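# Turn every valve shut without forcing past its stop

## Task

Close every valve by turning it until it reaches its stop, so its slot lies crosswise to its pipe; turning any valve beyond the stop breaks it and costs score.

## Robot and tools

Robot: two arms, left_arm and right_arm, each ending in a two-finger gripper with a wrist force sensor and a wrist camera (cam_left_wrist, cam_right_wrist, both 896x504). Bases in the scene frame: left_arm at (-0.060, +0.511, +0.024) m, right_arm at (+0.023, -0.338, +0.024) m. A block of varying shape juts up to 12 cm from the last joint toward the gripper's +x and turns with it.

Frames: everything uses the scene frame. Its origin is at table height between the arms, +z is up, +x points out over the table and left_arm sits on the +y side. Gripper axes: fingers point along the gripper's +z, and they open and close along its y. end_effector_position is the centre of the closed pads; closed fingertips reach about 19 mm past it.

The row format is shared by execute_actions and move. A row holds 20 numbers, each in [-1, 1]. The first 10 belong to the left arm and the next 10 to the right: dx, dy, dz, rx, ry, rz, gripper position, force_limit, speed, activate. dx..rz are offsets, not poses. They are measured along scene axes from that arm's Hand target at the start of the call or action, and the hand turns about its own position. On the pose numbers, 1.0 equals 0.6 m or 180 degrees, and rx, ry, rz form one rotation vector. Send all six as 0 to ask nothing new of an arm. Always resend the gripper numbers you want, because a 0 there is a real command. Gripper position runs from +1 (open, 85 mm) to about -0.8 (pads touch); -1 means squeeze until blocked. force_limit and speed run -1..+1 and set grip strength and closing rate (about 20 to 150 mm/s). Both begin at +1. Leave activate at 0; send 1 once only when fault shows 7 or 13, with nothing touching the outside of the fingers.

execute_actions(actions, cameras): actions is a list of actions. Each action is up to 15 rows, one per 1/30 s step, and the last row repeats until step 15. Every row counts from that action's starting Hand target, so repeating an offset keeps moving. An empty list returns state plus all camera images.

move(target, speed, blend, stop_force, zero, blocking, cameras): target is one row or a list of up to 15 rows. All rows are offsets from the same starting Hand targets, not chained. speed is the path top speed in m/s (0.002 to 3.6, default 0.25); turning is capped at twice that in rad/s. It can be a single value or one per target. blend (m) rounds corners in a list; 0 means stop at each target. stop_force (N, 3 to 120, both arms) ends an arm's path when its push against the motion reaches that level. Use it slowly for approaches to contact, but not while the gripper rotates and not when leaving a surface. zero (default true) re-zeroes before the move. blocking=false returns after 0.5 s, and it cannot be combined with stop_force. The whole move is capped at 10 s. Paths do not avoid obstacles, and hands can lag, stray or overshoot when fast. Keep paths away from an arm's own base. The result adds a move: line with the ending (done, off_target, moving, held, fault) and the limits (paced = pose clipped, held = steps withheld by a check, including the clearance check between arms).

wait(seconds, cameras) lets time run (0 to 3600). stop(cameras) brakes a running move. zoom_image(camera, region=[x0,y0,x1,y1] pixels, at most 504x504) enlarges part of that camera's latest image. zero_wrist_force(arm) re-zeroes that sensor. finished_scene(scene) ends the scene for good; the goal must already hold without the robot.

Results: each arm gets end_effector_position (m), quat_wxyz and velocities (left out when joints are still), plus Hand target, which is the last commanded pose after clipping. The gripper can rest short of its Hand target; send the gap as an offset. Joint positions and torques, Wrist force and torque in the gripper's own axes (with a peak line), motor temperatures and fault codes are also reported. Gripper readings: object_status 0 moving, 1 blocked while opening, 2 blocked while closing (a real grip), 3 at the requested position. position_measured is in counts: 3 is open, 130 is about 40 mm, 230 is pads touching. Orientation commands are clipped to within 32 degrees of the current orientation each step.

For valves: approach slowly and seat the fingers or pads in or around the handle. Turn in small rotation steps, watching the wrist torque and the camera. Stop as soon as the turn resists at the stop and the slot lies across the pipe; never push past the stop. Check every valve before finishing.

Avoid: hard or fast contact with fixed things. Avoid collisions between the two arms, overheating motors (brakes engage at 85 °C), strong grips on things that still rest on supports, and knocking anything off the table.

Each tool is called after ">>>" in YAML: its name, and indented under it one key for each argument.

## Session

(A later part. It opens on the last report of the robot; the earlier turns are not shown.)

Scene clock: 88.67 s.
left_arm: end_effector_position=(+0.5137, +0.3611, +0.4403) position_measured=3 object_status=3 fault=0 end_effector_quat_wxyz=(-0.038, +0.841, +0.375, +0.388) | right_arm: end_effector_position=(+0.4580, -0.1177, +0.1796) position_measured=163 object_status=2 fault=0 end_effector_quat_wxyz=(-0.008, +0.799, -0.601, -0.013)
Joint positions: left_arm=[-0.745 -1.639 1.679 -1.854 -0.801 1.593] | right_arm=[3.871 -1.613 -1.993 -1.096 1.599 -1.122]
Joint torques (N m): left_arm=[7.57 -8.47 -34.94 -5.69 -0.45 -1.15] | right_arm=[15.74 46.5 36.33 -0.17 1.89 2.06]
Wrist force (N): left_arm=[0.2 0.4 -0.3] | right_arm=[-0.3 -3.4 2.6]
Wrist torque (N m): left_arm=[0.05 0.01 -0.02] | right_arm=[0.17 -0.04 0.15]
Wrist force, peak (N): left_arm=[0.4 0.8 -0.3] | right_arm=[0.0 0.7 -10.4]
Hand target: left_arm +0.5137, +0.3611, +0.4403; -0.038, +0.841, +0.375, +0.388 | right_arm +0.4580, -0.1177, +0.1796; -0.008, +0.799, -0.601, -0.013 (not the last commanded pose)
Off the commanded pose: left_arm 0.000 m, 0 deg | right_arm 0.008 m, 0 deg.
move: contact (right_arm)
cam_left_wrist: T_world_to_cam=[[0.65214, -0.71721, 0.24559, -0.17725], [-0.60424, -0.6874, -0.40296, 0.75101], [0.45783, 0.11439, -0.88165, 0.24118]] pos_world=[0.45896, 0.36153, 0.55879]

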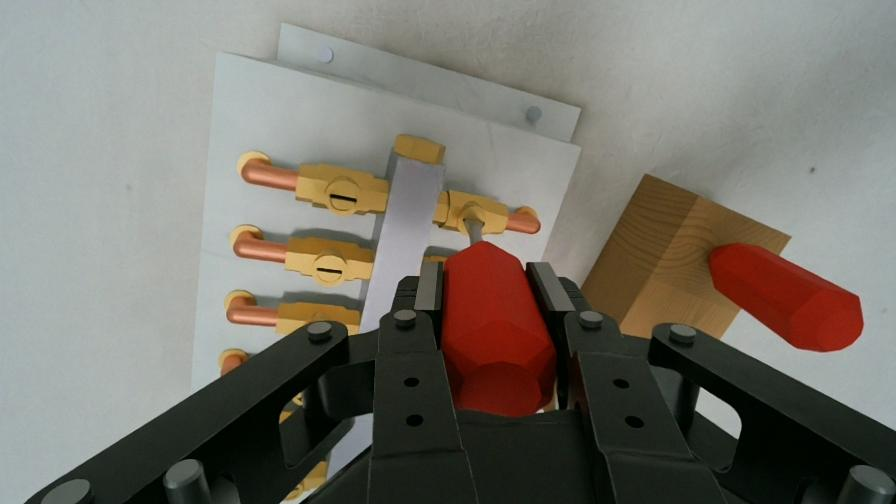

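>>> move:
  target: [0,0,0, 0,0,0, 1,1,1,0, 0,0,-0.01,0,0,0.00,-1,-0.5,-1,0]
  cameras: ["cam_left_wrist"]
  speed: 0.01
  stop_force: 8

>>> zoom_image:
  camera: "cam_left_wrist"
  region: [430, 170, 520, 260]

Scene clock: 90.93 s.
left_arm: end_effector_position=(+0.5137, +0.3611, +0.4403) position_measured=3 object_status=3 fault=0 end_effector_quat_wxyz=(-0.038, +0.841, +0.375, +0.388) | right_arm: end_effector_position=(+0.4581, -0.1176, +0.1794) position_measured=163 object_status=2 fault=0 end_effector_quat_wxyz=(-0.008, +0.799, -0.601, -0.013)
Joint positions: left_arm=[-0.745 -1.639 1.679 -1.854 -0.801 1.593] | right_arm=[3.871 -1.613 -1.994 -1.095 1.599 -1.122]
Joint torques (N m): left_arm=[7.35 -8.54 -35.05 -5.67 -0.61 -1.25] | right_arm=[15.17 43.32 36.73 0.08 1.82 2.12]
Wrist force (N): left_arm=[0.3 0.3 -0.3] | right_arm=[0.8 -1.4 -1.2]
Wrist torque (N m): left_arm=[0.03 -0.01 -0.02] | right_arm=[-0.05 0.03 0.17]
Wrist force, peak (N): left_arm=[0.1 0.8 -0.5] | right_arm=[1.5 4.1 -15.0]
Hand target: left_arm +0.5137, +0.3611, +0.4403; -0.038, +0.841, +0.375, +0.388 | right_arm +0.4581, -0.1176, +0.1794; -0.008, +0.799, -0.601, -0.013 (not the last commanded pose)
Off the commanded pose: left_arm 0.000 m, 0 deg | right_arm 0.006 m, 0 deg.
move: contact (right_arm)
cam_left_wrist: T_world_to_cam=[[0.65214, -0.71721, 0.24559, -0.17725], [-0.60424, -0.6874, -0.40296, 0.75101], [0.45783, 0.11439, -0.88165, 0.24118]] pos_world=[0.45896, 0.36153, 0.55879]

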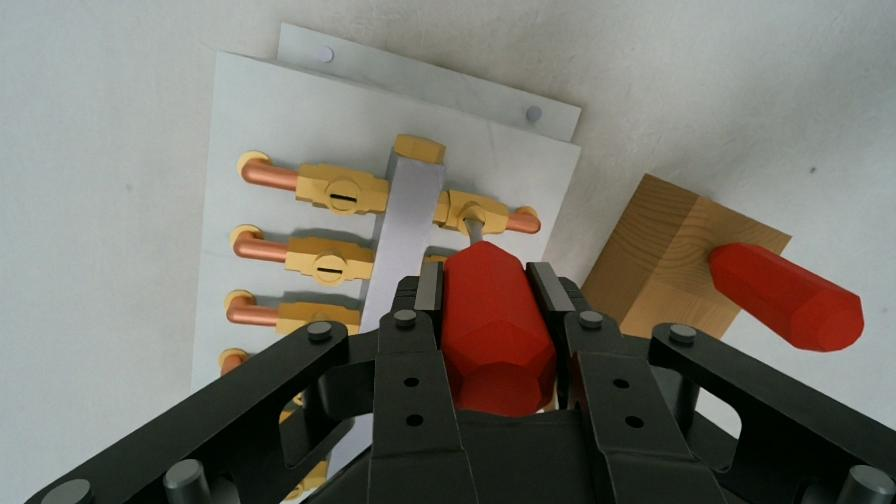

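Scaled by 5.600 from the camera's image (finer frame: 1280x720).

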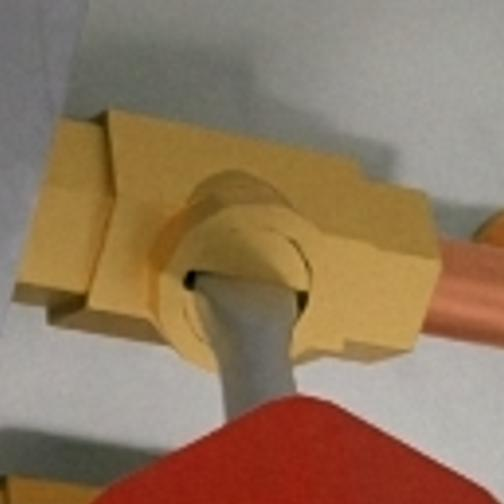

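>>> move:
  target: [0,0,0, 0,0,0, 1,1,1,0, -0.0003,0.0009,0,0,0,0.0556,-1,-0.5,-1,0]
  cameras: ["cam_left_wrist"]
  speed: 0.1

>>> zoom_image:
  camera: "cam_left_wrist"
  region: [430, 170, 520, 260]

Scene clock: 93.13 s.
left_arm: end_effector_position=(+0.5137, +0.3611, +0.4403) position_measured=3 object_status=3 fault=0 end_effector_quat_wxyz=(-0.038, +0.841, +0.375, +0.388) | right_arm: end_effector_position=(+0.4579, -0.1171, +0.1794) position_measured=163 object_status=2 fault=0 end_effector_quat_wxyz=(-0.007, +0.848, -0.529, -0.013)
Joint positions: left_arm=[-0.745 -1.639 1.679 -1.854 -0.801 1.593] | right_arm=[3.871 -1.616 -1.989 -1.101 1.6 -1.296]
Joint torques (N m): left_arm=[7.28 -9.16 -34.82 -5.71 -0.6 -1.19] | right_arm=[9.65 11.43 31.04 0.26 2.66 0.81]
Wrist force (N): left_arm=[0.3 0.6 -0.1] | right_arm=[-0.3 -5.1 0.7]
Wrist torque (N m): left_arm=[0.09 -0.02 -0.03] | right_arm=[0.16 -0.10 0.64]
Wrist force, peak (N): left_arm=[0.6 0.7 -0.1] | right_arm=[0.6 -3.6 6.3]
Hand target: left_arm +0.5137, +0.3611, +0.4403; -0.038, +0.841, +0.375, +0.388 | right_arm +0.4579, -0.1171, +0.1794; -0.007, +0.848, -0.529, -0.013
Off the commanded pose: left_arm 0.000 m, 0 deg | right_arm 0.000 m, 0 deg.
move: done
cam_left_wrist: T_world_to_cam=[[0.65214, -0.71721, 0.24559, -0.17725], [-0.60424, -0.6874, -0.40296, 0.75101], [0.45783, 0.11439, -0.88165, 0.24118]] pos_world=[0.45896, 0.36153, 0.55879]

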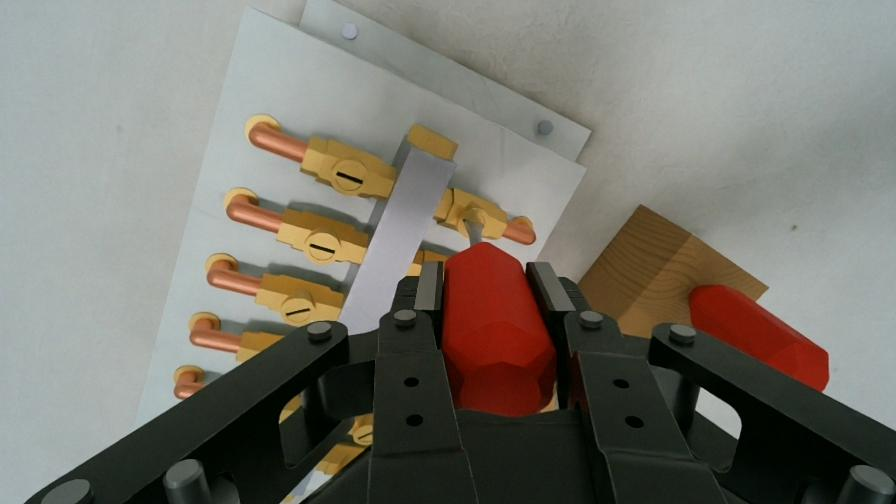

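Scaled by 5.600 from the camera's image (finer frame: 1280x720).

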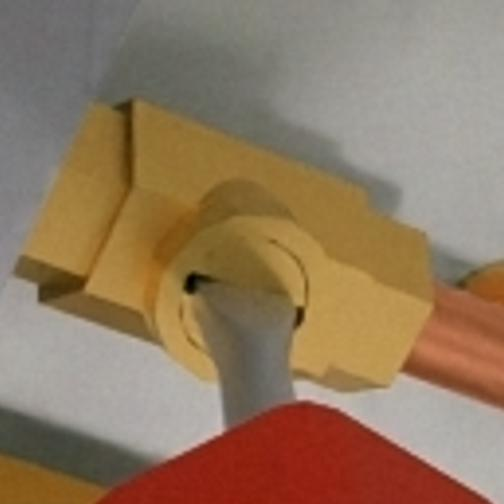

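>>> move:
  target: [0,0,0, 0,0,0, 1,1,1,0, -0.0011,0.0015,0,0,0,0.1111,-1,-0.5,-1,0]
  cameras: ["cam_left_wrist"]
  speed: 0.15

>>> zoom_image:
  camera: "cam_left_wrist"
  region: [430, 170, 520, 260]

Scene clock: 95.70 s.
left_arm: end_effector_position=(+0.5137, +0.3611, +0.4403) position_measured=3 object_status=3 fault=0 end_effector_quat_wxyz=(-0.038, +0.841, +0.375, +0.388) | right_arm: end_effector_position=(+0.4573, -0.1162, +0.1794) position_measured=163 object_status=2 fault=0 end_effector_quat_wxyz=(-0.004, +0.927, -0.374, -0.014)
Joint positions: left_arm=[-0.745 -1.639 1.679 -1.854 -0.801 1.593] | right_arm=[3.873 -1.621 -1.982 -1.115 1.6 -1.643]
Joint torques (N m): left_arm=[7.65 -8.56 -35.17 -5.65 -0.58 -1.15] | right_arm=[6.5 14.85 32.25 0.39 -0.42 0.09]
Wrist force (N): left_arm=[0.2 0.4 -0.4] | right_arm=[1.3 -12.3 10.8]
Wrist torque (N m): left_arm=[0.07 0.00 -0.03] | right_arm=[0.80 0.06 0.54]
Wrist force, peak (N): left_arm=[0.6 0.7 -0.1] | right_arm=[1.4 -12.6 11.1]
Hand target: left_arm +0.5137, +0.3611, +0.4403; -0.038, +0.841, +0.375, +0.388 | right_arm +0.4573, -0.1162, +0.1794; -0.004, +0.927, -0.374, -0.014
Off the commanded pose: left_arm 0.000 m, 0 deg | right_arm 0.000 m, 0 deg.
move: done
cam_left_wrist: T_world_to_cam=[[0.65214, -0.71721, 0.24559, -0.17725], [-0.60424, -0.6874, -0.40296, 0.75101], [0.45783, 0.11439, -0.88165, 0.24118]] pos_world=[0.45896, 0.36153, 0.55879]

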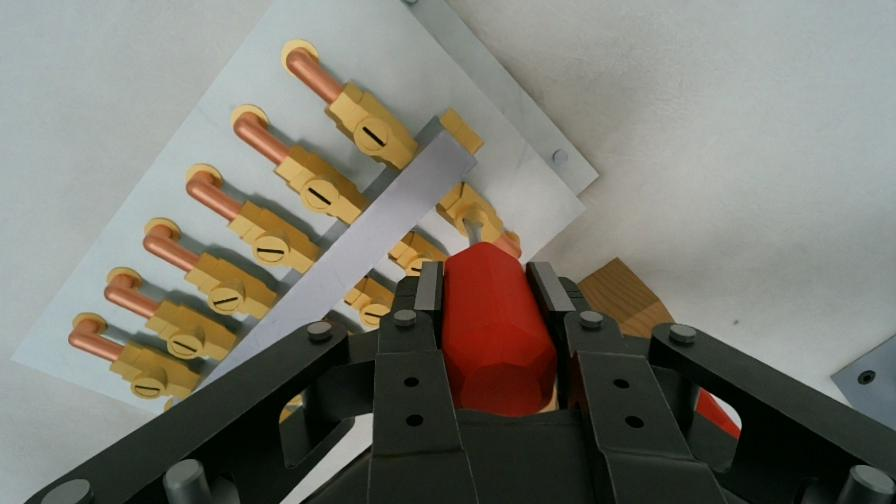

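Scaled by 5.600 from the camera's image (finer frame: 1280x720).

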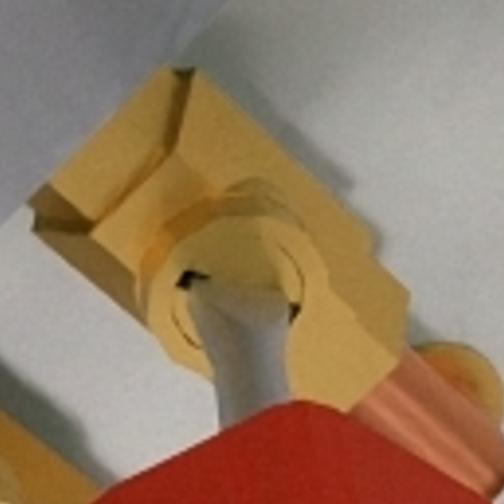

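>>> move:
  target: [0,0,0, 0,0,0, 1,1,1,0, 0.0014,0.0014,0,0,0,0,-1,-0.5,-1,0]
  cameras: ["cam_left_wrist"]
  speed: 0.1

>>> zoom_image:
  camera: "cam_left_wrist"
  region: [430, 170, 520, 260]

Scene clock: 97.90 s.
left_arm: end_effector_position=(+0.5137, +0.3611, +0.4403) position_measured=3 object_status=3 fault=0 end_effector_quat_wxyz=(-0.038, +0.841, +0.375, +0.388) | right_arm: end_effector_position=(+0.4582, -0.1154, +0.1794) position_measured=163 object_status=2 fault=0 end_effector_quat_wxyz=(-0.004, +0.927, -0.374, -0.014)
Joint positions: left_arm=[-0.745 -1.639 1.679 -1.854 -0.801 1.593] | right_arm=[3.873 -1.623 -1.979 -1.115 1.6 -1.643]
Joint torques (N m): left_arm=[7.52 -8.69 -34.82 -5.7 -0.55 -1.17] | right_arm=[12.28 23.46 18.31 -1.5 1.91 1.76]
Wrist force (N): left_arm=[0.2 0.3 -0.3] | right_arm=[1.3 -6.9 -0.8]
Wrist torque (N m): left_arm=[0.06 0.01 -0.03] | right_arm=[0.34 0.07 0.53]
Wrist force, peak (N): left_arm=[0.4 0.7 -0.4] | right_arm=[1.6 -12.4 11.0]
Hand target: left_arm +0.5137, +0.3611, +0.4403; -0.038, +0.841, +0.375, +0.388 | right_arm +0.4581, -0.1154, +0.1794; -0.004, +0.927, -0.374, -0.014
Off the commanded pose: left_arm 0.000 m, 0 deg | right_arm 0.000 m, 0 deg.
move: done
cam_left_wrist: T_world_to_cam=[[0.65214, -0.71721, 0.24559, -0.17725], [-0.60424, -0.6874, -0.40296, 0.75101], [0.45783, 0.11439, -0.88165, 0.24118]] pos_world=[0.45896, 0.36153, 0.55879]

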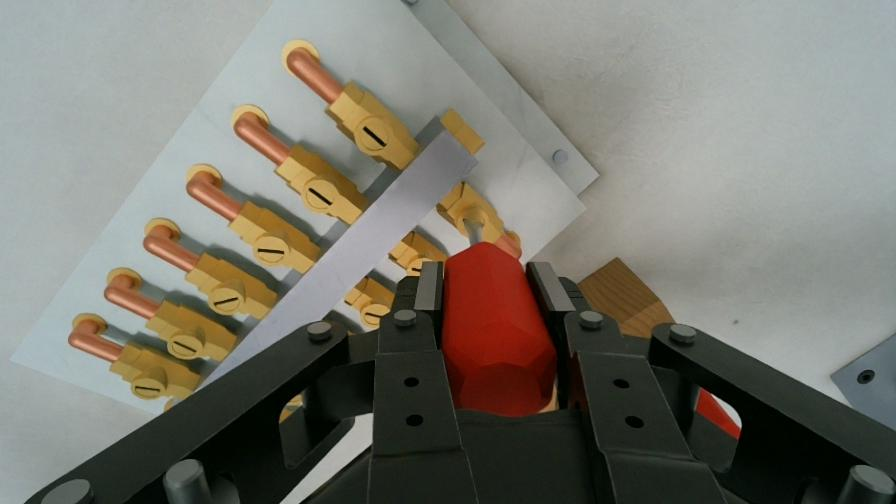

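Scaled by 5.600 from the camera's image (finer frame: 1280x720).

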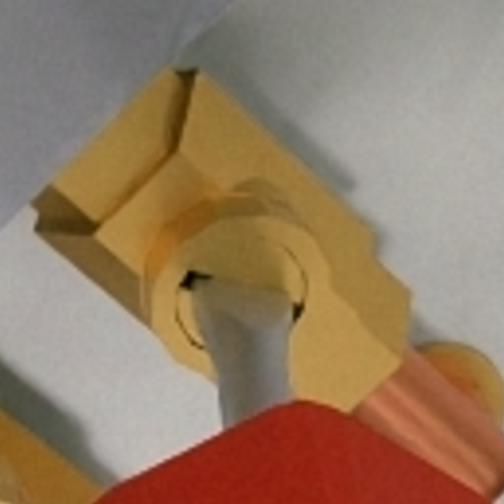

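>>> move:
  target: [0,0,0, 0,0,0, 1,1,1,0, 0.0006,0.0006,0,0,0,0.1389,-1,-0.5,-1,0]
  cameras: ["cam_left_wrist"]
  speed: 0.15

>>> zoom_image:
  camera: "cam_left_wrist"
  region: [430, 170, 520, 260]

Scene clock: 101.17 s.
left_arm: end_effector_position=(+0.5137, +0.3611, +0.4403) position_measured=3 object_status=3 fault=0 end_effector_quat_wxyz=(-0.038, +0.841, +0.375, +0.388) | right_arm: end_effector_position=(+0.4585, -0.1150, +0.1794) position_measured=163 object_status=2 fault=0 end_effector_quat_wxyz=(-0.001, +0.986, -0.164, -0.015)
Joint positions: left_arm=[-0.745 -1.639 1.679 -1.854 -0.801 1.593] | right_arm=[3.876 -1.63 -1.969 -1.131 1.596 -2.076]
Joint torques (N m): left_arm=[7.59 -9.22 -35.26 -5.7 -0.62 -1.16] | right_arm=[6.21 2.82 19.39 0.01 1.03 0.1]
Wrist force (N): left_arm=[0.2 0.4 -0.4] | right_arm=[2.4 -1.9 -20.3]
Wrist torque (N m): left_arm=[0.07 0.01 -0.03] | right_arm=[0.14 -0.02 0.11]
Wrist force, peak (N): left_arm=[0.2 0.8 0.0] | right_arm=[2.3 -1.7 -20.6]
Hand target: left_arm +0.5137, +0.3611, +0.4403; -0.038, +0.841, +0.375, +0.388 | right_arm +0.4585, -0.1150, +0.1794; -0.001, +0.986, -0.164, -0.015
Off the commanded pose: left_arm 0.000 m, 0 deg | right_arm 0.000 m, 0 deg.
move: done
cam_left_wrist: T_world_to_cam=[[0.65214, -0.71721, 0.24559, -0.17725], [-0.60424, -0.6874, -0.40296, 0.75101], [0.45783, 0.11439, -0.88165, 0.24118]] pos_world=[0.45896, 0.36153, 0.55879]

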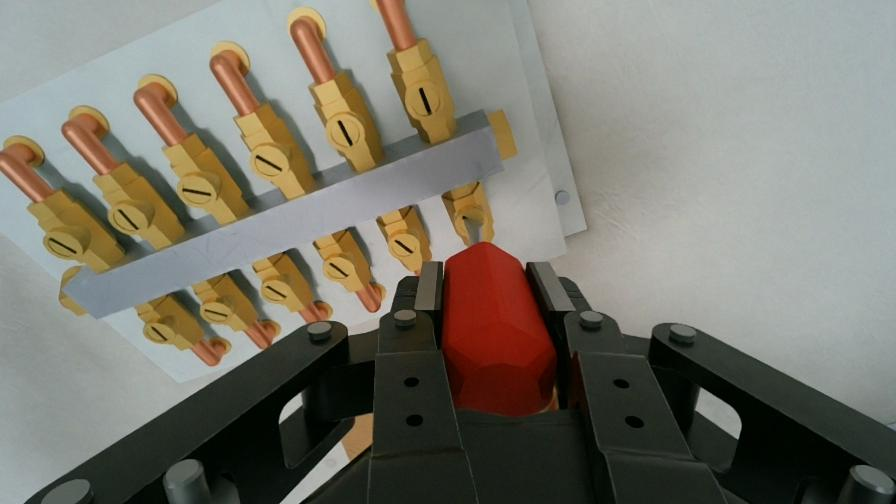

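Scaled by 5.600 from the camera's image (finer frame: 1280x720).

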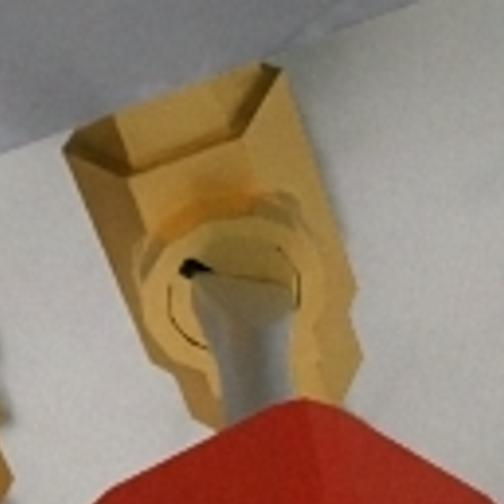

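>>> move:
  target: [0,0,0, 0,0,0, 1,1,1,0, 0.0007,0.0018,0.0005,0,0,0.1667,-1,-0.5,-1,0]
  cameras: ["cam_left_wrist"]
  speed: 0.15

>>> zoom_image:
  camera: "cam_left_wrist"
  region: [430, 170, 520, 260]

Scene clock: 104.53 s.
left_arm: end_effector_position=(+0.5137, +0.3611, +0.4403) position_measured=3 object_status=3 fault=0 end_effector_quat_wxyz=(-0.038, +0.841, +0.375, +0.388) | right_arm: end_effector_position=(+0.4589, -0.1139, +0.1797) position_measured=163 object_status=2 fault=0 end_effector_quat_wxyz=(+0.003, +0.995, +0.097, -0.015)
Joint positions: left_arm=[-0.745 -1.639 1.679 -1.854 -0.801 1.593] | right_arm=[3.884 -1.634 -1.96 -1.145 1.584 -2.593]
Joint torques (N m): left_arm=[7.4 -8.11 -35.04 -5.69 -0.52 -1.18] | right_arm=[6.53 10.86 36.68 1.48 1.35 0.2]
Wrist force (N): left_arm=[-0.2 0.6 -0.4] | right_arm=[0.2 -0.2 -0.7]
Wrist torque (N m): left_arm=[0.09 0.06 -0.02] | right_arm=[-0.11 -0.13 0.09]
Wrist force, peak (N): left_arm=[0.6 0.7 0.0] | right_arm=[3.0 -0.8 -23.1]
Hand target: left_arm +0.5137, +0.3611, +0.4403; -0.038, +0.841, +0.375, +0.388 | right_arm +0.4589, -0.1139, +0.1797; +0.003, +0.995, +0.097, -0.015
Off the commanded pose: left_arm 0.000 m, 0 deg | right_arm 0.000 m, 0 deg.
move: done
cam_left_wrist: T_world_to_cam=[[0.65214, -0.71721, 0.24559, -0.17725], [-0.60424, -0.6874, -0.40296, 0.75101], [0.45783, 0.11439, -0.88165, 0.24118]] pos_world=[0.45896, 0.36153, 0.55879]

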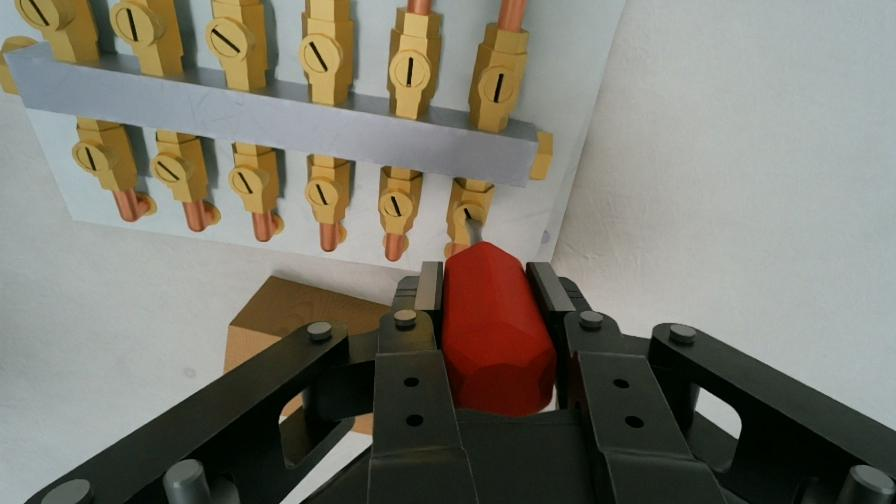

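Scaled by 5.600 from the camera's image (finer frame: 1280x720).

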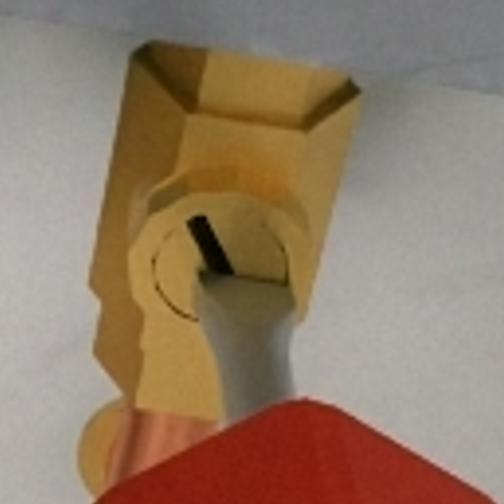

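>>> move:
  target:
    - [0,0,0, 0,0,0, 1,1,1,0, 0,0,0.008,0,0,0,-1,-0.5,-1,0]
    - [0,0,0, 0,0,0, 1,1,1,0, 0.0015,0.0012,0.008,0,0,-0.25,-1,-0.5,-1,0]
  cameras: ["cam_left_wrist"]
  speed: 0.2

>>> zoom_image:
  camera: "cam_left_wrist"
  region: [430, 170, 520, 260]

Scene clock: 111.13 s.
left_arm: end_effector_position=(+0.5137, +0.3611, +0.4403) position_measured=3 object_status=3 fault=0 end_effector_quat_wxyz=(-0.038, +0.841, +0.375, +0.388) | right_arm: end_effector_position=(+0.4598, -0.1132, +0.1845) position_measured=163 object_status=2 fault=0 end_effector_quat_wxyz=(-0.003, +0.956, -0.291, -0.015)
Joint positions: left_arm=[-0.745 -1.639 1.679 -1.854 -0.801 1.593] | right_arm=[3.875 -1.626 -1.96 -1.136 1.599 -1.816]
Joint torques (N m): left_arm=[7.37 -8.96 -35.53 -5.72 -0.57 -1.19] | right_arm=[4.45 44.65 11.99 3.07 -1.77 1.15]
Wrist force (N): left_arm=[0.0 0.4 -0.2] | right_arm=[1.0 -0.2 0.5]
Wrist torque (N m): left_arm=[0.06 0.04 -0.02] | right_arm=[0.00 -0.14 -0.04]
Wrist force, peak (N): left_arm=[0.2 0.7 -0.6] | right_arm=[0.8 -0.3 2.0]
Hand target: left_arm +0.5137, +0.3611, +0.4403; -0.038, +0.841, +0.375, +0.388 | right_arm +0.4598, -0.1132, +0.1845; -0.003, +0.956, -0.291, -0.015
Off the commanded pose: left_arm 0.000 m, 0 deg | right_arm 0.000 m, 0 deg.
move: done
cam_left_wrist: T_world_to_cam=[[0.65214, -0.71721, 0.24559, -0.17725], [-0.60424, -0.6874, -0.40296, 0.75101], [0.45783, 0.11439, -0.88165, 0.24118]] pos_world=[0.45896, 0.36153, 0.55879]

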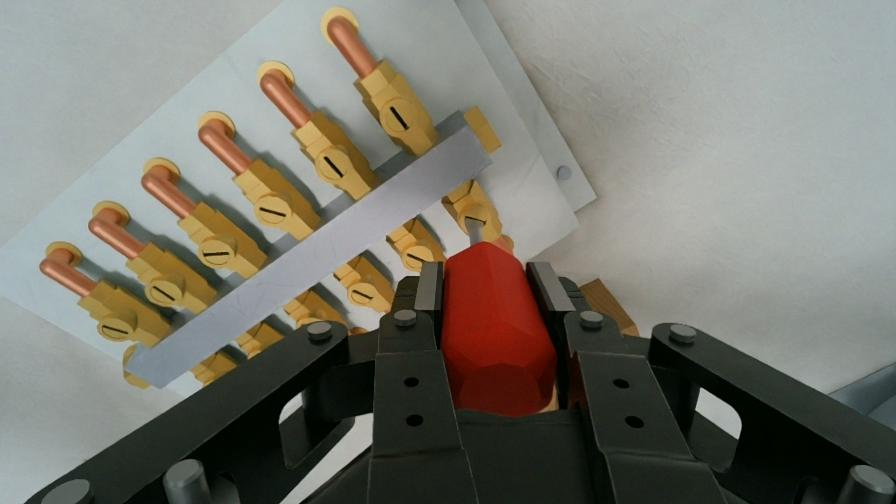

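Scaled by 5.600 from the camera's image (finer frame: 1280x720).

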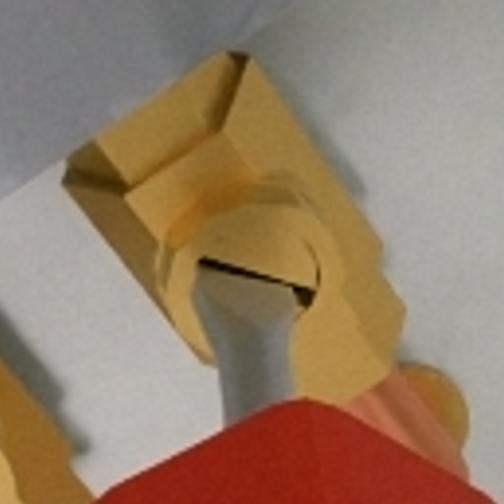

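>>> move:
  target: [0,0,0, 0,0,0, 1,1,1,0, -0.0018,-0.0021,-0.0033,0,0,-0.033,-1,-0.5,-1,0]
  cameras: ["cam_left_wrist"]
  speed: 0.2

>>> zoom_image:
  camera: "cam_left_wrist"
  region: [430, 170, 520, 260]

Scene clock: 113.17 s.
left_arm: end_effector_position=(+0.5137, +0.3611, +0.4403) position_measured=3 object_status=3 fault=0 end_effector_quat_wxyz=(-0.038, +0.841, +0.375, +0.388) | right_arm: end_effector_position=(+0.4586, -0.1145, +0.1825) position_measured=163 object_status=2 fault=0 end_effector_quat_wxyz=(-0.004, +0.940, -0.341, -0.015)
Joint positions: left_arm=[-0.745 -1.639 1.679 -1.854 -0.801 1.593] | right_arm=[3.874 -1.623 -1.97 -1.126 1.6 -1.713]
Joint torques (N m): left_arm=[7.96 -8.85 -35.45 -5.67 -0.54 -1.13] | right_arm=[-10.82 40.3 33.15 0.17 -1.8 0.84]
Wrist force (N): left_arm=[0.3 0.4 0.2] | right_arm=[0.9 -0.6 0.0]
Wrist torque (N m): left_arm=[0.07 -0.02 -0.03] | right_arm=[-0.06 -0.11 -0.04]
Wrist force, peak (N): left_arm=[0.6 0.6 -0.6] | right_arm=[1.1 -0.6 0.2]
Hand target: left_arm +0.5137, +0.3611, +0.4403; -0.038, +0.841, +0.375, +0.388 | right_arm +0.4587, -0.1145, +0.1825; -0.004, +0.940, -0.341, -0.015
Off the commanded pose: left_arm 0.000 m, 0 deg | right_arm 0.000 m, 0 deg.
move: done
cam_left_wrist: T_world_to_cam=[[0.65214, -0.71721, 0.24559, -0.17725], [-0.60424, -0.6874, -0.40296, 0.75101], [0.45783, 0.11439, -0.88165, 0.24118]] pos_world=[0.45896, 0.36153, 0.55879]

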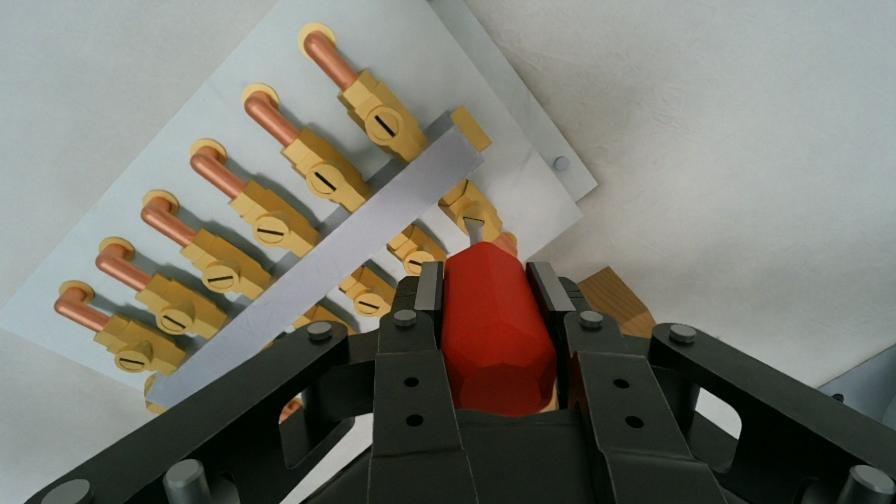

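Scaled by 5.600 from the camera's image (finer frame: 1280x720).

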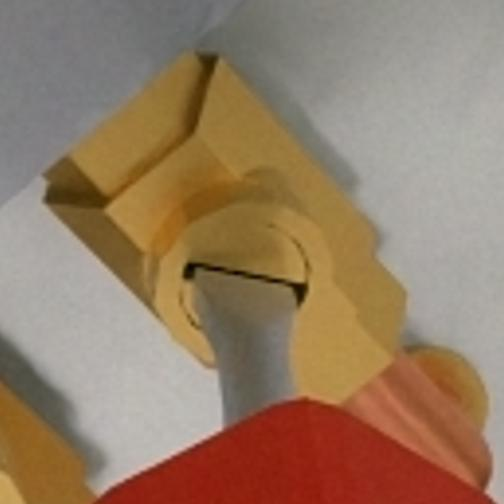

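>>> move:
  target: [0,0,0, 0,0,0, 1,1,1,0, 0,0,-0.01,0,0,0.00,-1,-0.5,-1,0]
  cameras: ["cam_left_wrist"]
  speed: 0.01
  stop_force: 6

>>> zoom_image:
  camera: "cam_left_wrist"
  region: [430, 170, 520, 260]

Scene clock: 115.30 s.
left_arm: end_effector_position=(+0.5137, +0.3611, +0.4403) position_measured=3 object_status=3 fault=0 end_effector_quat_wxyz=(-0.038, +0.841, +0.375, +0.388) | right_arm: end_effector_position=(+0.4587, -0.1144, +0.1795) position_measured=163 object_status=2 fault=0 end_effector_quat_wxyz=(-0.004, +0.940, -0.341, -0.014)
Joint positions: left_arm=[-0.745 -1.639 1.679 -1.854 -0.801 1.593] | right_arm=[3.874 -1.626 -1.975 -1.118 1.6 -1.713]
Joint torques (N m): left_arm=[7.32 -8.8 -34.98 -5.78 -0.63 -1.25] | right_arm=[-11.31 45.12 35.76 0 -1.89 2.07]
Wrist force (N): left_arm=[0.3 0.1 -0.2] | right_arm=[-0.2 -1.1 -2.5]
Wrist torque (N m): left_arm=[0.02 -0.01 -0.02] | right_arm=[0.00 -0.20 0.02]
Wrist force, peak (N): left_arm=[0.4 0.7 -0.1] | right_arm=[-0.3 3.0 -13.9]
Hand target: left_arm +0.5137, +0.3611, +0.4403; -0.038, +0.841, +0.375, +0.388 | right_arm +0.4587, -0.1144, +0.1796; -0.004, +0.940, -0.341, -0.014 (not the last commanded pose)
Off the commanded pose: left_arm 0.000 m, 0 deg | right_arm 0.003 m, 0 deg.
move: contact (right_arm)
cam_left_wrist: T_world_to_cam=[[0.65214, -0.71721, 0.24559, -0.17725], [-0.60424, -0.6874, -0.40296, 0.75101], [0.45783, 0.11439, -0.88165, 0.24118]] pos_world=[0.45896, 0.36153, 0.55879]

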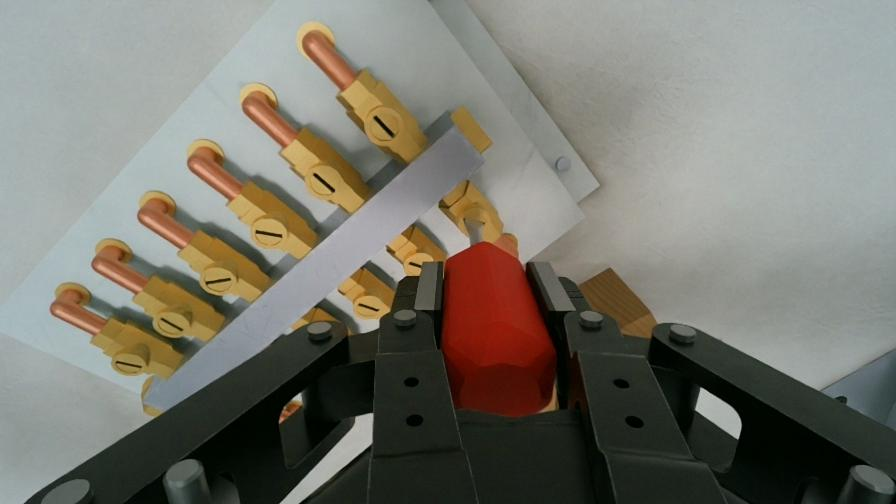

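Scaled by 5.600 from the camera's image (finer frame: 1280x720).

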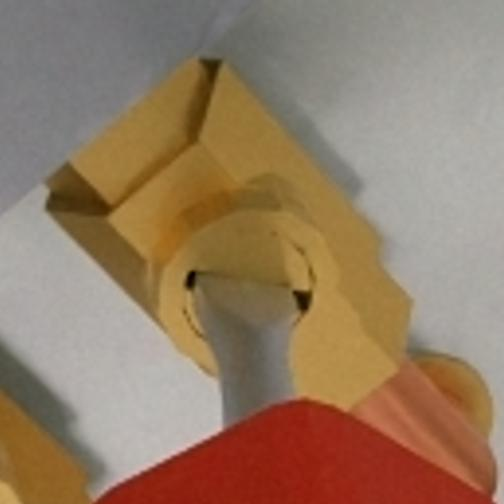

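>>> move:
  target:
    - [0,0,0, 0,0,0, 1,1,1,0, 0.0005,0.0007,-0.0005,0,0,0.0556,-1,-0.5,-1,0]
    - [0,0,0, 0,0,0, 1,1,1,0, 0.0008,0.0015,-0.0005,0,0,0.1111,-1,-0.5,-1,0]
    - [0,0,0, 0,0,0, 1,1,1,0, 0.00105,0.0023,-0.0005,0,0,0.1667,-1,-0.5,-1,0]
  blend: 0.02
  cameras: ["cam_left_wrist"]
  speed: 0.2

>>> zoom_image:
  camera: "cam_left_wrist"
  region: [430, 170, 520, 260]

Scene clock: 118.60 s.
left_arm: end_effector_position=(+0.5137, +0.3611, +0.4403) position_measured=3 object_status=3 fault=0 end_effector_quat_wxyz=(-0.038, +0.841, +0.375, +0.388) | right_arm: end_effector_position=(+0.4594, -0.1130, +0.1793) position_measured=163 object_status=2 fault=0 end_effector_quat_wxyz=(+0.000, +0.996, -0.086, -0.015)
Joint positions: left_arm=[-0.745 -1.639 1.679 -1.854 -0.801 1.593] | right_arm=[3.879 -1.635 -1.962 -1.135 1.593 -2.231]
Joint torques (N m): left_arm=[7.39 -8.79 -35.54 -5.62 -0.47 -1.24] | right_arm=[2.28 3.11 15.44 0.37 2.01 -0.95]
Wrist force (N): left_arm=[0.0 0.6 -0.2] | right_arm=[1.4 -0.2 -22.6]
Wrist torque (N m): left_arm=[0.09 0.03 -0.03] | right_arm=[-0.04 -0.13 0.12]
Wrist force, peak (N): left_arm=[0.5 0.7 -0.1] | right_arm=[1.4 -0.2 -22.6]
Hand target: left_arm +0.5137, +0.3611, +0.4403; -0.038, +0.841, +0.375, +0.388 | right_arm +0.4594, -0.1131, +0.1793; +0.000, +0.996, -0.086, -0.015
Off the commanded pose: left_arm 0.000 m, 0 deg | right_arm 0.000 m, 0 deg.
move: done
cam_left_wrist: T_world_to_cam=[[0.65214, -0.71721, 0.24559, -0.17725], [-0.60424, -0.6874, -0.40296, 0.75101], [0.45783, 0.11439, -0.88165, 0.24118]] pos_world=[0.45896, 0.36153, 0.55879]

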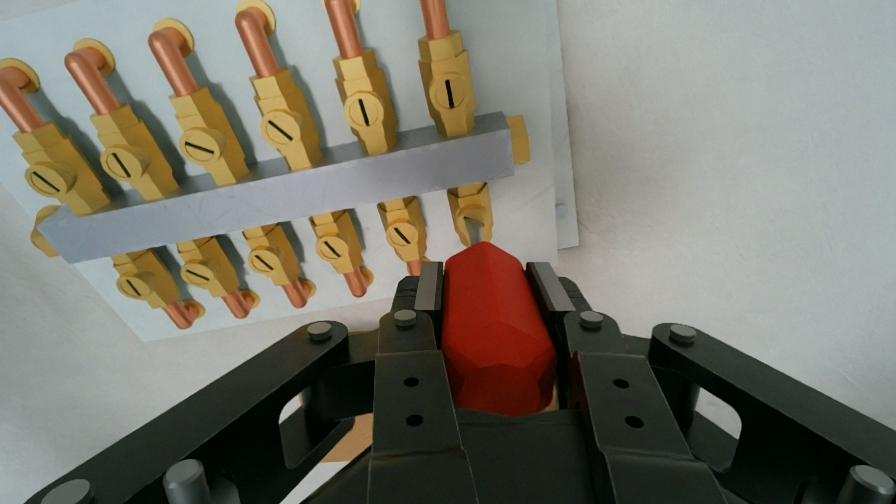

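Scaled by 5.600 from the camera's image (finer frame: 1280x720).

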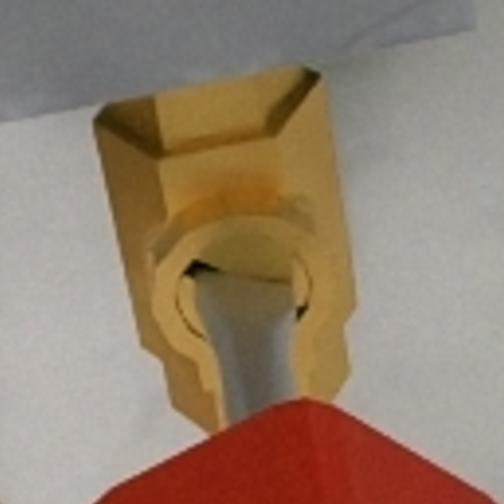

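>>> move:
  target: [0,0,0, 0,0,0, 1,1,1,0, 0.0001,0.0013,-0.0,0,0,0.0833,-1,-0.5,-1,0]
  cameras: ["cam_left_wrist"]
  speed: 0.1

>>> zoom_image:
  camera: "cam_left_wrist"
  region: [430, 170, 520, 260]

>>> move:
  target: [0,0,0, 0,0,0, 1,1,1,0, -0.0001,0.0004,-0.0,0,0,0.0278,-1,-0.5,-1,0]
  cameras: ["cam_left_wrist"]
  speed: 0.1

>>> zoom_image:
  camera: "cam_left_wrist"
  region: [430, 170, 520, 260]

Scene clock: 123.07 s.
left_arm: end_effector_position=(+0.5137, +0.3611, +0.4403) position_measured=3 object_status=3 fault=0 end_effector_quat_wxyz=(-0.038, +0.841, +0.375, +0.388) | right_arm: end_effector_position=(+0.4594, -0.1123, +0.1792) position_measured=163 object_status=2 fault=0 end_effector_quat_wxyz=(+0.002, +0.999, +0.045, -0.015)
Joint positions: left_arm=[-0.745 -1.639 1.679 -1.854 -0.801 1.593] | right_arm=[3.884 -1.637 -1.959 -1.142 1.587 -2.489]
Joint torques (N m): left_arm=[7.58 -8.92 -34.77 -5.73 -0.58 -1.17] | right_arm=[13.41 4.63 24.13 -1.07 -0.09 1.14]
Wrist force (N): left_arm=[0.1 0.3 -0.2] | right_arm=[4.1 -0.9 -18.4]
Wrist torque (N m): left_arm=[0.05 0.02 -0.02] | right_arm=[0.04 0.11 0.11]
Wrist force, peak (N): left_arm=[0.6 0.6 -0.4] | right_arm=[1.6 0.7 -26.3]
Hand target: left_arm +0.5137, +0.3611, +0.4403; -0.038, +0.841, +0.375, +0.388 | right_arm +0.4594, -0.1123, +0.1793; +0.002, +0.999, +0.045, -0.015
Off the commanded pose: left_arm 0.000 m, 0 deg | right_arm 0.000 m, 0 deg.
move: done
cam_left_wrist: T_world_to_cam=[[0.65214, -0.71721, 0.24559, -0.17725], [-0.60424, -0.6874, -0.40296, 0.75101], [0.45783, 0.11439, -0.88165, 0.24118]] pos_world=[0.45896, 0.36153, 0.55879]

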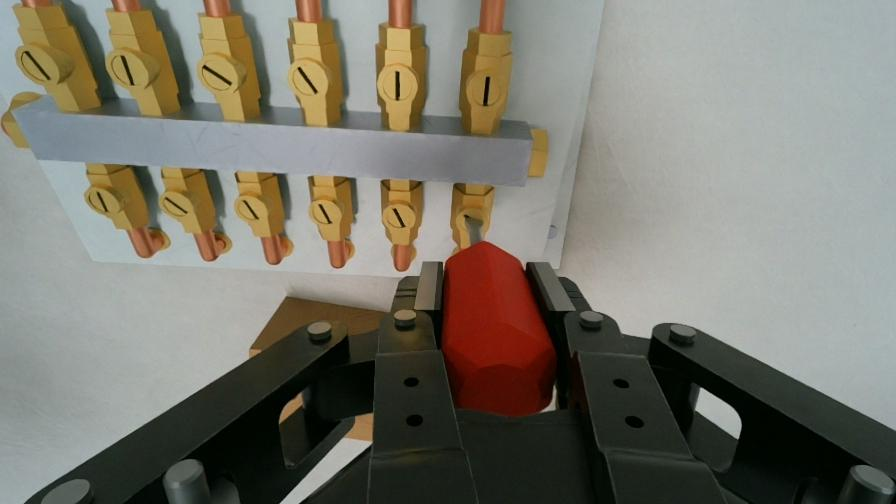

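Scaled by 5.600 from the camera's image (finer frame: 1280x720).

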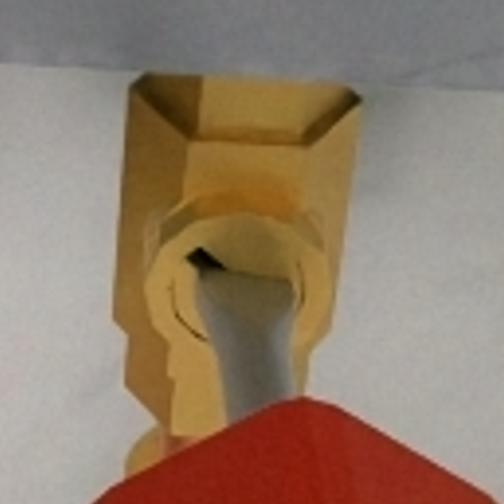

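Scene clock: 123.93 s.
left_arm: end_effector_position=(+0.5137, +0.3611, +0.4403) position_measured=3 object_status=3 fault=0 end_effector_quat_wxyz=(-0.038, +0.841, +0.375, +0.388) | right_arm: end_effector_position=(+0.4594, -0.1120, +0.1793) position_measured=163 object_status=2 fault=0 end_effector_quat_wxyz=(+0.003, +0.996, +0.089, -0.015)
Joint positions: left_arm=[-0.745 -1.639 1.679 -1.854 -0.801 1.593] | right_arm=[3.885 -1.638 -1.958 -1.144 1.585 -2.575]
Joint torques (N m): left_arm=[6.9 -8.32 -35 -5.63 -0.48 -1.14] | right_arm=[10.35 3.31 25.2 -1.11 0.02 1.13]
Wrist force (N): left_arm=[0.0 0.3 -0.4] | right_arm=[4.1 -0.7 -18.3]
Wrist torque (N m): left_arm=[0.04 0.04 -0.02] | right_arm=[-0.01 0.10 0.12]
Wrist force, peak (N): left_arm=[0.4 0.7 -0.2] | right_arm=[4.0 -0.9 -18.7]
Hand target: left_arm +0.5137, +0.3611, +0.4403; -0.038, +0.841, +0.375, +0.388 | right_arm +0.4594, -0.1120, +0.1793; +0.003, +0.996, +0.089, -0.015
Off the commanded pose: left_arm 0.000 m, 0 deg | right_arm 0.000 m, 0 deg.
move: done
cam_left_wrist: T_world_to_cam=[[0.65214, -0.71721, 0.24559, -0.17725], [-0.60424, -0.6874, -0.40296, 0.75101], [0.45783, 0.11439, -0.88165, 0.24118]] pos_world=[0.45896, 0.36153, 0.55879]

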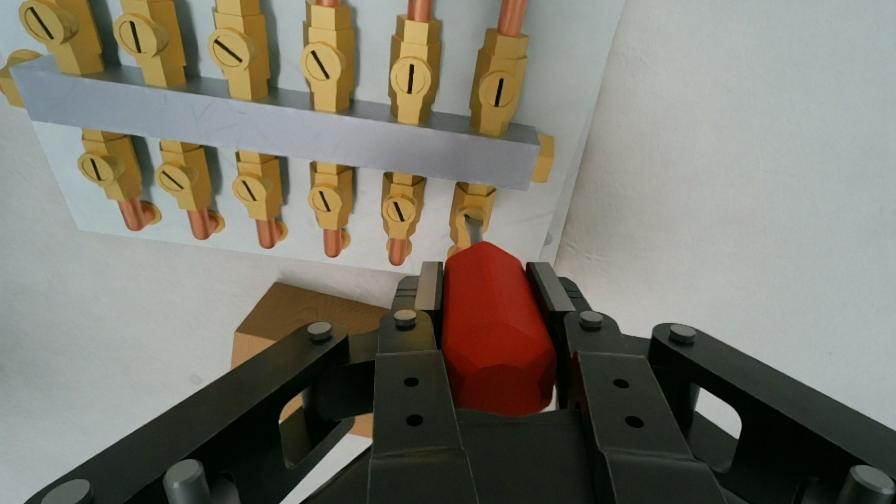

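Scaled by 5.600 from the camera's image (finer frame: 1280x720).

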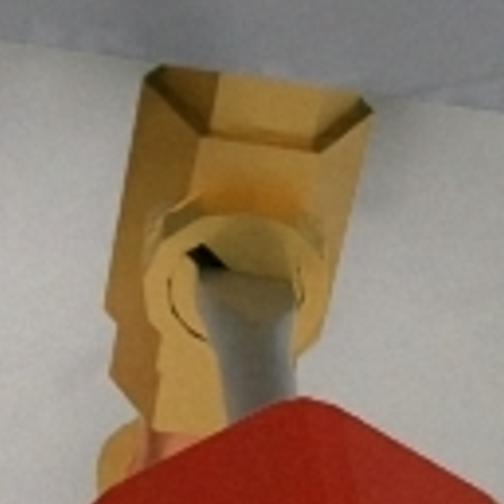

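>>> move:
  target:
    - [0,0,0, 0,0,0, 1,1,1,0, 0,0,0.008,0,0,0,-1,-0.5,-1,0]
    - [0,0,0, 0,0,0, 1,1,1,0, -0.0001,-0.0021,0.008,0,0,-0.139,-1,-0.5,-1,0]
  cameras: ["cam_left_wrist"]
  speed: 0.2

>>> zoom_image:
  camera: "cam_left_wrist"
  region: [430, 170, 520, 260]

Scene clock: 127.63 s.
left_arm: end_effector_position=(+0.5137, +0.3611, +0.4403) position_measured=3 object_status=3 fault=0 end_effector_quat_wxyz=(-0.038, +0.841, +0.375, +0.388) | right_arm: end_effector_position=(+0.4593, -0.1133, +0.1841) position_measured=163 object_status=2 fault=0 end_effector_quat_wxyz=(-0.001, +0.992, -0.129, -0.015)
Joint positions: left_arm=[-0.745 -1.639 1.679 -1.854 -0.801 1.593] | right_arm=[3.878 -1.629 -1.956 -1.146 1.595 -2.145]
Joint torques (N m): left_arm=[7.78 -8.47 -35.71 -5.75 -0.56 -1.24] | right_arm=[2.93 43.73 12.88 3.76 -1.9 0.98]
Wrist force (N): left_arm=[-0.1 0.5 -0.3] | right_arm=[1.0 -0.8 0.2]
Wrist torque (N m): left_arm=[0.08 0.05 -0.03] | right_arm=[-0.09 -0.12 -0.04]
Wrist force, peak (N): left_arm=[0.5 0.6 -0.5] | right_arm=[3.8 -0.7 -18.7]
Hand target: left_arm +0.5137, +0.3611, +0.4403; -0.038, +0.841, +0.375, +0.388 | right_arm +0.4593, -0.1133, +0.1841; -0.001, +0.991, -0.129, -0.015
Off the commanded pose: left_arm 0.000 m, 0 deg | right_arm 0.000 m, 0 deg.
move: done
cam_left_wrist: T_world_to_cam=[[0.65214, -0.71721, 0.24559, -0.17725], [-0.60424, -0.6874, -0.40296, 0.75101], [0.45783, 0.11439, -0.88165, 0.24118]] pos_world=[0.45896, 0.36153, 0.55879]

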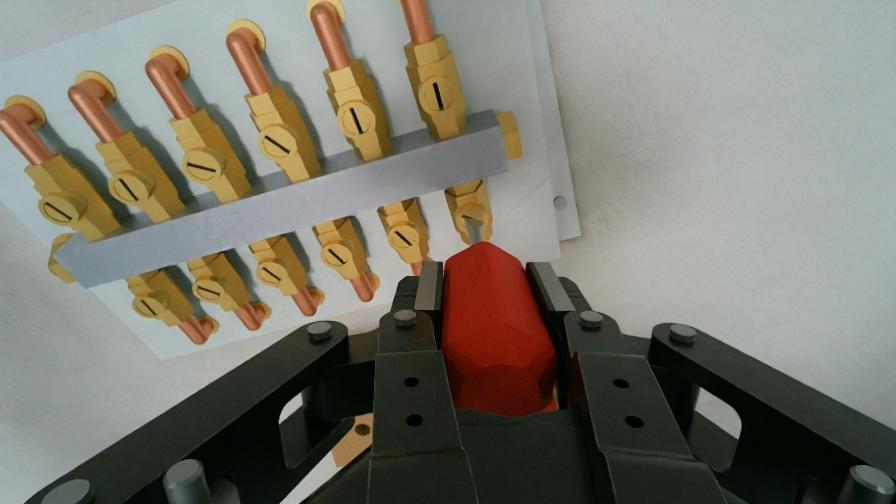

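Scaled by 5.600 from the camera's image (finer frame: 1280x720).

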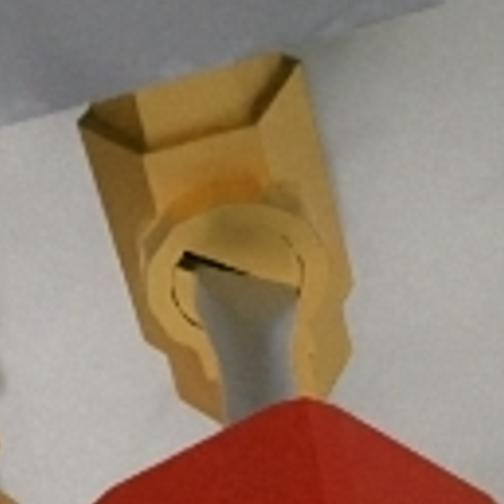

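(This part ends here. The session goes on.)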